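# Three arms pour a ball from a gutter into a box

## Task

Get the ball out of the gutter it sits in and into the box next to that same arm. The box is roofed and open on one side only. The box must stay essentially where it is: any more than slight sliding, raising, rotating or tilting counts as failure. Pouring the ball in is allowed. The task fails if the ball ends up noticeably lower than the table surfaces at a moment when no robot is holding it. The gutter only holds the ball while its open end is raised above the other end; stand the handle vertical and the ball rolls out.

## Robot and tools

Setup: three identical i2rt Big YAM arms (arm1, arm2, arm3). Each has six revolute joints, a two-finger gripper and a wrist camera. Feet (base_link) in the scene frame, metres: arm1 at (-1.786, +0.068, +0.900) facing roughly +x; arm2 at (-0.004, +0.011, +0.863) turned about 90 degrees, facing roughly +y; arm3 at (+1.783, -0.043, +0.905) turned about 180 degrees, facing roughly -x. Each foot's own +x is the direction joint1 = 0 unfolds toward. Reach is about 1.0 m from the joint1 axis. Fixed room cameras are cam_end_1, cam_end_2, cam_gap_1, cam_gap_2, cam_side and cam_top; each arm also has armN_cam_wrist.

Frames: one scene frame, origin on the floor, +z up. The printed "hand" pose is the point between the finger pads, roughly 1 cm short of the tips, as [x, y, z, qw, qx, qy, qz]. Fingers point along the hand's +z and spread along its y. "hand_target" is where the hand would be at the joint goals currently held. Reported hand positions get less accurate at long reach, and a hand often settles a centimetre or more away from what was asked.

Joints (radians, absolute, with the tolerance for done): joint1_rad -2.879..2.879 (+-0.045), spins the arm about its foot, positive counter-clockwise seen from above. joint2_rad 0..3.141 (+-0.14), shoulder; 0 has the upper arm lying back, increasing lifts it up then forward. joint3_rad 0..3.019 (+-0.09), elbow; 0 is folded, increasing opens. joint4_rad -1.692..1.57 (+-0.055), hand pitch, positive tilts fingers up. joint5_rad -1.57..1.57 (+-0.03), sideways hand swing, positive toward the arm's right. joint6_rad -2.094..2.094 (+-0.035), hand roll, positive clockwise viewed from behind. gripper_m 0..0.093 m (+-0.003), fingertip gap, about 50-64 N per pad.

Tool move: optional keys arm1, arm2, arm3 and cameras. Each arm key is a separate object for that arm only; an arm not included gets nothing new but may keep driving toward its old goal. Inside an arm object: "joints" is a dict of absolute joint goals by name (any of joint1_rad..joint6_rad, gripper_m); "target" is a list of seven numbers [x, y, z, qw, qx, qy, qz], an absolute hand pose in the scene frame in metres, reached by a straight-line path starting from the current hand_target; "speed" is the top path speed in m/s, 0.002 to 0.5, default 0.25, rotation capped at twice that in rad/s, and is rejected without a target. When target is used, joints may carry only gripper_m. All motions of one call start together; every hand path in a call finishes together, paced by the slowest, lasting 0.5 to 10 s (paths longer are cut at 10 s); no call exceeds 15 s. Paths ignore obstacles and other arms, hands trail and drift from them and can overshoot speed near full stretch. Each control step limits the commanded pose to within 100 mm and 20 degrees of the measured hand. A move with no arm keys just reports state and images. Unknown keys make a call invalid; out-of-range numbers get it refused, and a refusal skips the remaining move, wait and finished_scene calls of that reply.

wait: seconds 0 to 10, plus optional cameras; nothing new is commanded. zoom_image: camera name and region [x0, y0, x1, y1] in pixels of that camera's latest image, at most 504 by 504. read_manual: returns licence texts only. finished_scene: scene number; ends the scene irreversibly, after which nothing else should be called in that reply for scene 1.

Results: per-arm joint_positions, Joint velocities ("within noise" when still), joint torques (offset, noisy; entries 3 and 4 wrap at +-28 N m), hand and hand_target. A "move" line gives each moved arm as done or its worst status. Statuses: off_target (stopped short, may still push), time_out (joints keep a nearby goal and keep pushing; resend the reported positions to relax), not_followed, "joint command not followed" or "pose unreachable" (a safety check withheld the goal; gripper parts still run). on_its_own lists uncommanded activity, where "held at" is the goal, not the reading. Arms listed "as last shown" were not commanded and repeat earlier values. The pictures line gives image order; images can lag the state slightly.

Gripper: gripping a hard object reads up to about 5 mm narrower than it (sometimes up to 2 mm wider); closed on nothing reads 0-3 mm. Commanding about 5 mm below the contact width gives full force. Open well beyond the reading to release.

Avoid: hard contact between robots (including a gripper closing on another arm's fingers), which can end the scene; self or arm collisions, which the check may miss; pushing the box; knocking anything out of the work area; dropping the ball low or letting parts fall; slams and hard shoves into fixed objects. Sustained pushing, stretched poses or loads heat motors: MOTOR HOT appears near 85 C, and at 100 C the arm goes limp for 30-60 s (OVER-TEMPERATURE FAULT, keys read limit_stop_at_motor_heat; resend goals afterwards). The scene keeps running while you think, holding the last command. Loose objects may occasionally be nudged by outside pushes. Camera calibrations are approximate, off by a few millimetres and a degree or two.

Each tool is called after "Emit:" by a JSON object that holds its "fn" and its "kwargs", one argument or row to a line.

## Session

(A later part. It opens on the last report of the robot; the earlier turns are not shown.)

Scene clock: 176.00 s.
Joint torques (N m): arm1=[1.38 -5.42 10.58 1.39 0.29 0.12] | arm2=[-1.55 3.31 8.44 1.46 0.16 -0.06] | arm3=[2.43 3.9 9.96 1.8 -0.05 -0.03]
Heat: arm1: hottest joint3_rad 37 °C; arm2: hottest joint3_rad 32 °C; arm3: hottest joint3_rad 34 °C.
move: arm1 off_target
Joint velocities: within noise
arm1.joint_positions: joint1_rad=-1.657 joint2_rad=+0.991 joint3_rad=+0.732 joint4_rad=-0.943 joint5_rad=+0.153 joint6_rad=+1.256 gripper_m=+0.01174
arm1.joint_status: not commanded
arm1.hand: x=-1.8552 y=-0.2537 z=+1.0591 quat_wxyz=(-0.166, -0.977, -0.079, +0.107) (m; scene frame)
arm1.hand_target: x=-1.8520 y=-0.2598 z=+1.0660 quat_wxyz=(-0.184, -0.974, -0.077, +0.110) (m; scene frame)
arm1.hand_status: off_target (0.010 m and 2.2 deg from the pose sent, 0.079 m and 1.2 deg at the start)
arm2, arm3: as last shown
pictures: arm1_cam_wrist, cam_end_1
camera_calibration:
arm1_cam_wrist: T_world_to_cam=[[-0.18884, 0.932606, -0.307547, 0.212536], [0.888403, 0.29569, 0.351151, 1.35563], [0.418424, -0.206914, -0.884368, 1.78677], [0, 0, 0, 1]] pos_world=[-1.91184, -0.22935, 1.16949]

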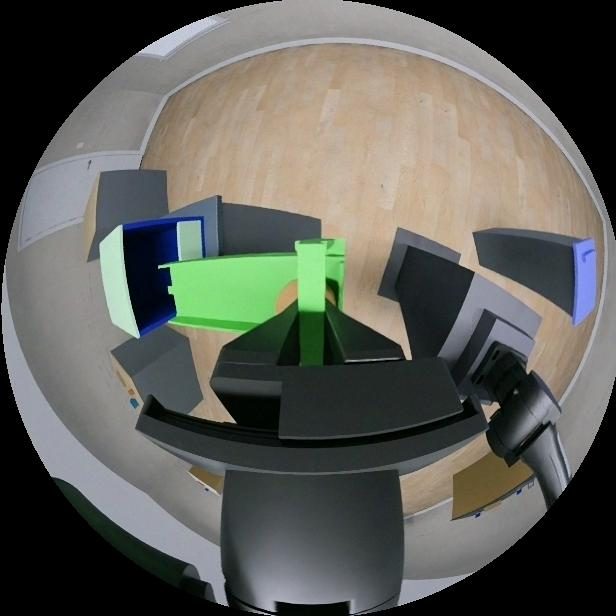

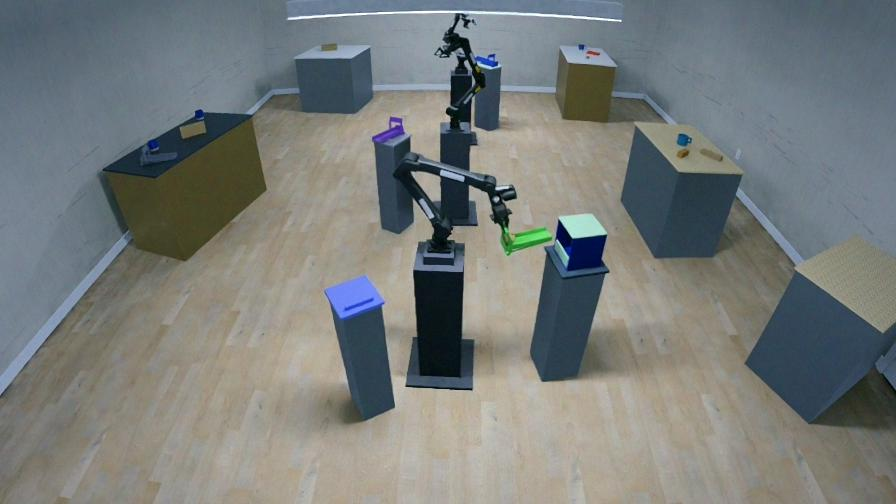

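Emit:
{"fn": "move", "kwargs": {
  "arm1": {"target": [-1.857, -0.36, 1.080, -0.1843, -0.9736, -0.0770, 0.1103], "speed": 0.12},
  "cameras": ["arm1_cam_wrist", "cam_end_1"]
}}

Emit:
{"fn": "zoom_image", "kwargs": {
  "camera": "arm1_cam_wrist",
  "region": [60, 190, 240, 370]
}}

Emit:
{"fn": "zoom_image", "kwargs": {
  "camera": "cam_end_1",
  "region": [450, 180, 620, 290]
}}

Scene clock: 191.93 s.
Joint torques (N m): arm1=[1.44 -8.35 15.31 1.09 0.29 0.14] | arm2=[-1.61 3.37 8.46 1.47 0.16 -0.07] | arm3=[2.02 3.37 9.7 1.87 -0.03 -0.05]
Heat: arm1: hottest joint3_rad 37 °C; arm2: hottest joint3_rad 32 °C; arm3: hottest joint3_rad 34 °C.
move: arm1 off_target
Joint velocities: within noise
arm1.joint_positions: joint1_rad=-1.640 joint2_rad=+1.255 joint3_rad=+0.901 joint4_rad=-0.900 joint5_rad=+0.160 joint6_rad=+1.273 gripper_m=+0.01175
arm1.joint_status: not commanded
arm1.hand: x=-1.8587 y=-0.3291 z=+1.0482 quat_wxyz=(-0.143, -0.981, -0.081, +0.103) (m; scene frame)
arm1.hand_target: x=-1.8565 y=-0.3573 z=+1.0807 quat_wxyz=(-0.185, -0.974, -0.077, +0.110) (m; scene frame)
arm1.hand_status: off_target (0.044 m and 4.9 deg from the pose sent, 0.108 m and 2.1 deg at the start)
arm2.joint_positions: joint1_rad=+0.722 joint2_rad=+0.522 joint3_rad=+1.572 joint4_rad=-1.464 joint5_rad=+0.274 joint6_rad=+0.140 gripper_m=+0.09396
arm2.joint_status: not commanded
arm2.hand: x=-0.0720 y=+0.1446 z=+1.4748 quat_wxyz=(-0.291, +0.705, -0.446, -0.468) (m; scene frame)
arm2.hand_target: x=-0.0700 y=+0.1423 z=+1.4837 quat_wxyz=(-0.294, +0.698, -0.445, -0.478) (m; scene frame)
arm2.hand_status: not commanded
arm3.joint_positions: joint1_rad=+0.508 joint2_rad=+0.435 joint3_rad=+1.330 joint4_rad=-1.412 joint5_rad=-0.202 joint6_rad=+0.274 gripper_m=+0.09396
arm3.joint_status: not commanded
arm3.hand: x=+1.6666 y=-0.1568 z=+1.4337 quat_wxyz=(-0.275, -0.846, -0.166, +0.426) (m; scene frame)
arm3.hand_target: x=+1.6692 y=-0.1553 z=+1.4446 quat_wxyz=(-0.279, -0.839, -0.166, +0.436) (m; scene frame)
arm3.hand_status: not commanded
pictures: arm1_cam_wrist, cam_end_1
camera_calibration:
arm1_cam_wrist: T_world_to_cam=[[-0.187126, 0.946437, -0.263137, 0.240034], [0.886584, 0.278068, 0.369657, 1.35632], [0.423027, -0.164121, -0.89113, 1.79273], [0, 0, 0, 1]] pos_world=[-1.91594, -0.310101, 1.15934]

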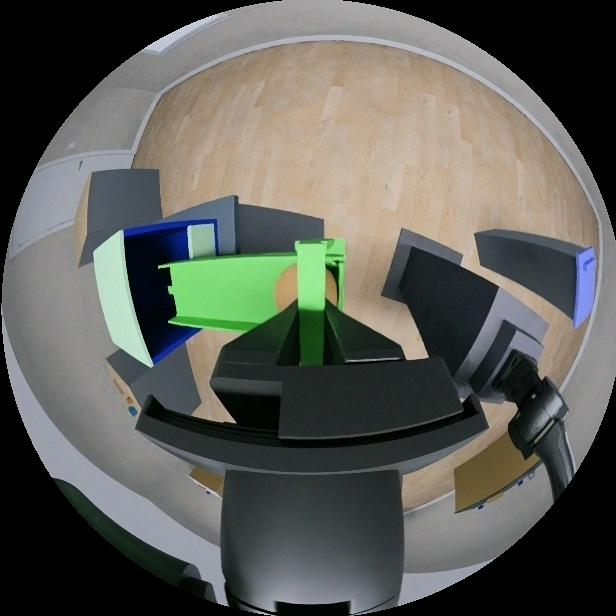

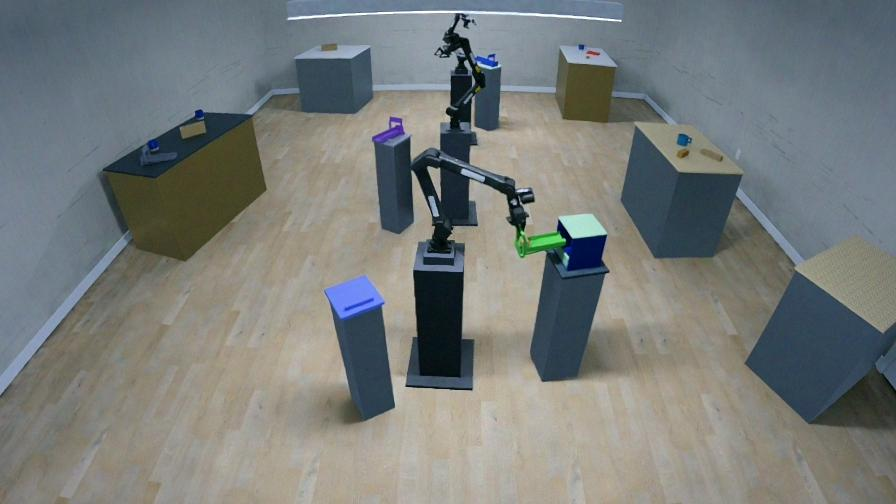

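Scaled by 2.800 from the camera's 616x616 image, which has a finer 880x880 frame.

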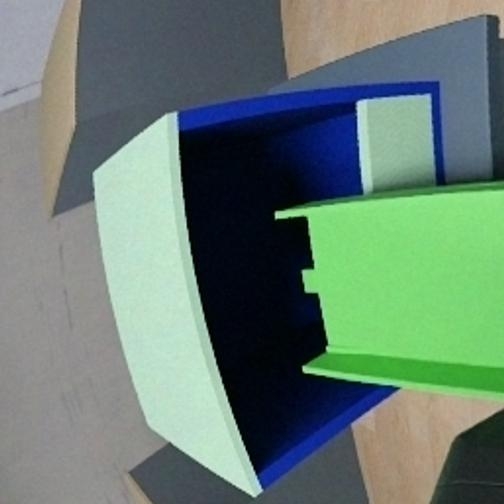

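Scaled by 2.965 from the camera's 896x504 image, which has a finer 1280x720 frame.

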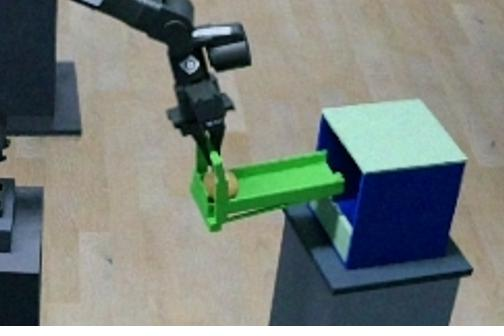

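Emit:
{"fn": "move", "kwargs": {
  "arm1": {"target": [-1.845, -0.415, 1.190, 0.0556, -0.9829, -0.1099, 0.1365], "speed": 0.1},
  "cameras": ["arm1_cam_wrist", "cam_end_1"]
}}

Emit:
{"fn": "zoom_image", "kwargs": {
  "camera": "cam_end_1",
  "region": [450, 180, 620, 290]
}}

Scene clock: 198.73 s.
Joint torques (N m): arm1=[1.55 -13.68 15.17 -0.68 0.43 0.13] | arm2=[-1.61 3.37 8.46 1.46 0.16 -0.06] | arm3=[2.14 4.01 9.74 1.99 0 -0.01]
Heat: arm1: hottest joint3_rad 38 °C; arm2: hottest joint3_rad 32 °C; arm3: hottest joint3_rad 34 °C.
move: arm1 off_target
Joint velocities: within noise
arm1.joint_positions: joint1_rad=-1.556 joint2_rad=+1.636 joint3_rad=+1.637 joint4_rad=-1.684 joint5_rad=+0.293 joint6_rad=+1.336 gripper_m=+0.01180
arm1.joint_status: not commanded
arm1.hand: x=-1.8502 y=-0.3978 z=+1.1686 quat_wxyz=(+0.069, -0.982, -0.113, +0.132) (m; scene frame)
arm1.hand_target: x=-1.8449 y=-0.4134 z=+1.1895 quat_wxyz=(+0.044, -0.983, -0.112, +0.138) (m; scene frame)
arm1.hand_status: off_target (0.028 m and 1.6 deg from the pose sent, 0.166 m and 23.3 deg at the start; a joint's target at an end of its range on 18 of 90 steps)
arm2, arm3: as last shown
pictures: arm1_cam_wrist, cam_end_1
camera_calibration:
arm1_cam_wrist: T_world_to_cam=[[-0.203597, 0.964992, 0.165343, -0.185471], [0.921757, 0.132003, 0.364609, 1.33623], [0.330019, 0.226639, -0.916363, 1.89808], [0, 0, 0, 1]] pos_world=[-1.89584, -0.427588, 1.2828]

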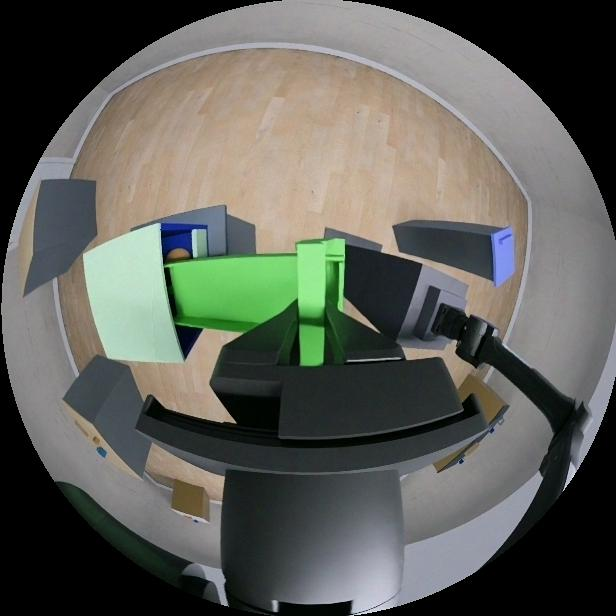

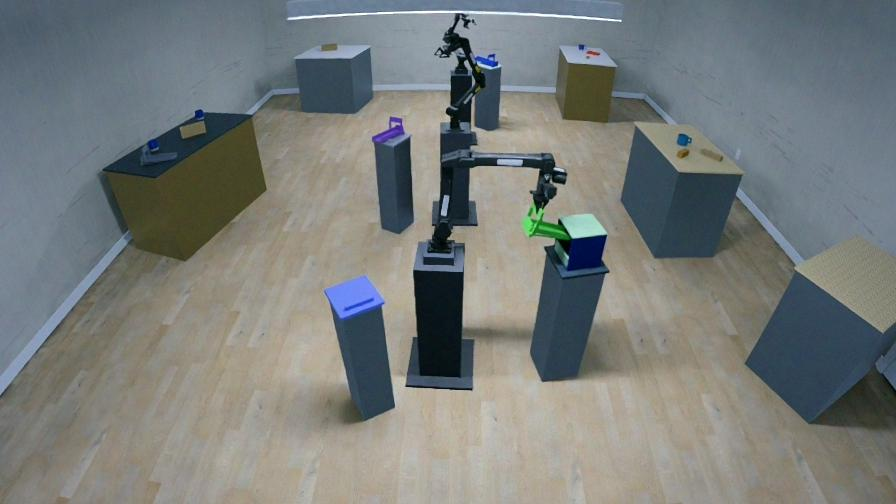

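Scaled by 2.965 from the camera's 896x504 image, which has a finer 1280x720 frame.

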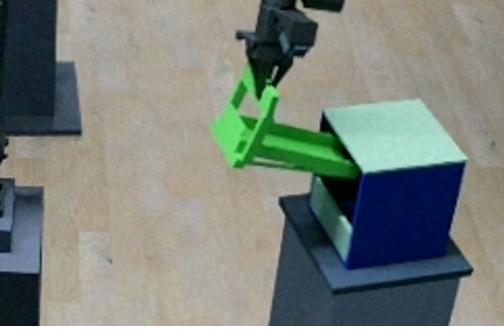

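Emit:
{"fn": "move", "kwargs": {
  "arm1": {"target": [-1.857, -0.36, 1.090, -0.1843, -0.9736, -0.0770, 0.1103], "speed": 0.2},
  "cameras": []
}}

Emit:
{"fn": "move", "kwargs": {
  "arm1": {"target": [-1.858, -0.225, 1.085, -0.1843, -0.9736, -0.0770, 0.1103], "speed": 0.2},
  "cameras": ["arm1_cam_wrist", "cam_end_1"]
}}

Emit:
{"fn": "zoom_image", "kwargs": {
  "camera": "arm1_cam_wrist",
  "region": [60, 190, 240, 370]
}}

Scene clock: 207.97 s.
Joint torques (N m): arm1=[-0.5 -9.99 10.04 1.36 0.04 -0.06] | arm2=[-1.61 3.31 8.46 1.46 0.15 -0.06] | arm3=[2.49 3.72 9.78 1.87 -0.04 -0.07]
Heat: arm1: hottest joint3_rad 39 °C; arm2: hottest joint3_rad 32 °C; arm3: hottest joint3_rad 34 °C.
move: arm1 done
Joint velocities: within noise
arm1.joint_positions: joint1_rad=-1.613 joint2_rad=+1.270 joint3_rad=+0.999 joint4_rad=-0.931 joint5_rad=+0.169 joint6_rad=+1.292 gripper_m=+0.01174
arm1.joint_status: not commanded
arm1.hand: x=-1.8520 y=-0.3579 z=+1.0837 quat_wxyz=(-0.169, -0.976, -0.081, +0.108) (m; scene frame)
arm1.hand_target: x=-1.8570 y=-0.3599 z=+1.0900 quat_wxyz=(-0.184, -0.974, -0.077, +0.110) (m; scene frame)
arm1.hand_status: done (0.008 m and 1.8 deg from the pose sent, 0.088 m and 29.5 deg at the start)
arm2, arm3: as last shown
pictures: none
No camera images: "cameras" was empty.

Scene clock: 209.30 s.
Joint torques (N m): arm1=[-0.56 -3.14 10.4 0.4 0.01 -0.06] | arm2=[-1.55 3.31 8.46 1.46 0.16 -0.06] | arm3=[1.9 3.37 9.89 1.85 -0.02 -0.11]
Heat: arm1: hottest joint3_rad 39 °C; arm2: hottest joint3_rad 32 °C; arm3: hottest joint3_rad 34 °C.
move: arm1 done
Joint velocities: within noise
arm1.joint_positions: joint1_rad=-1.670 joint2_rad=+0.857 joint3_rad=+0.724 joint4_rad=-1.020 joint5_rad=+0.146 joint6_rad=+1.239 gripper_m=+0.01174
arm1.joint_status: not commanded
arm1.hand: x=-1.8550 y=-0.2278 z=+1.0874 quat_wxyz=(-0.189, -0.972, -0.079, +0.111) (m; scene frame)
arm1.hand_target: x=-1.8579 y=-0.2250 z=+1.0849 quat_wxyz=(-0.184, -0.974, -0.077, +0.110) (m; scene frame)
arm1.hand_status: done (0.005 m and 0.6 deg from the pose sent, 0.133 m and 1.8 deg at the start)
arm2, arm3: as last shown
pictures: arm1_cam_wrist, cam_end_1
camera_calibration:
arm1_cam_wrist: T_world_to_cam=[[-0.195626, 0.916237, -0.349629, 0.226534], [0.888684, 0.316384, 0.331876, 1.36411], [0.414695, -0.245786, -0.876138, 1.79236], [0, 0, 0, 1]] pos_world=[-1.91123, -0.198605, 1.19684]

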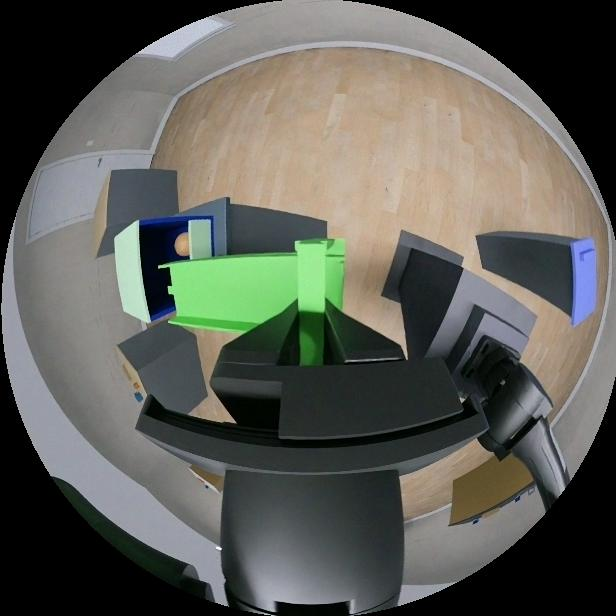

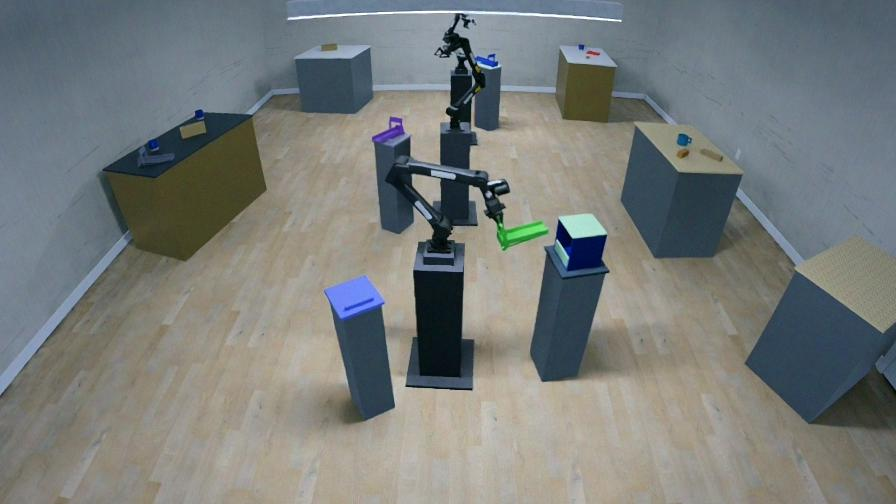

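Scaled by 2.800 from the camera's 616x616 image, which has a finer 880x880 frame.

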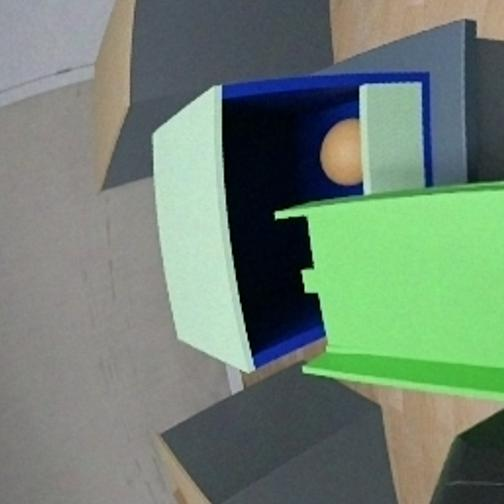

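The ball is resting in the box behind the sill, and the box has not moved.

Emit:
{"fn": "finished_scene", "kwargs": {
  "scene": 2
}}

The scene is finished: the task was done.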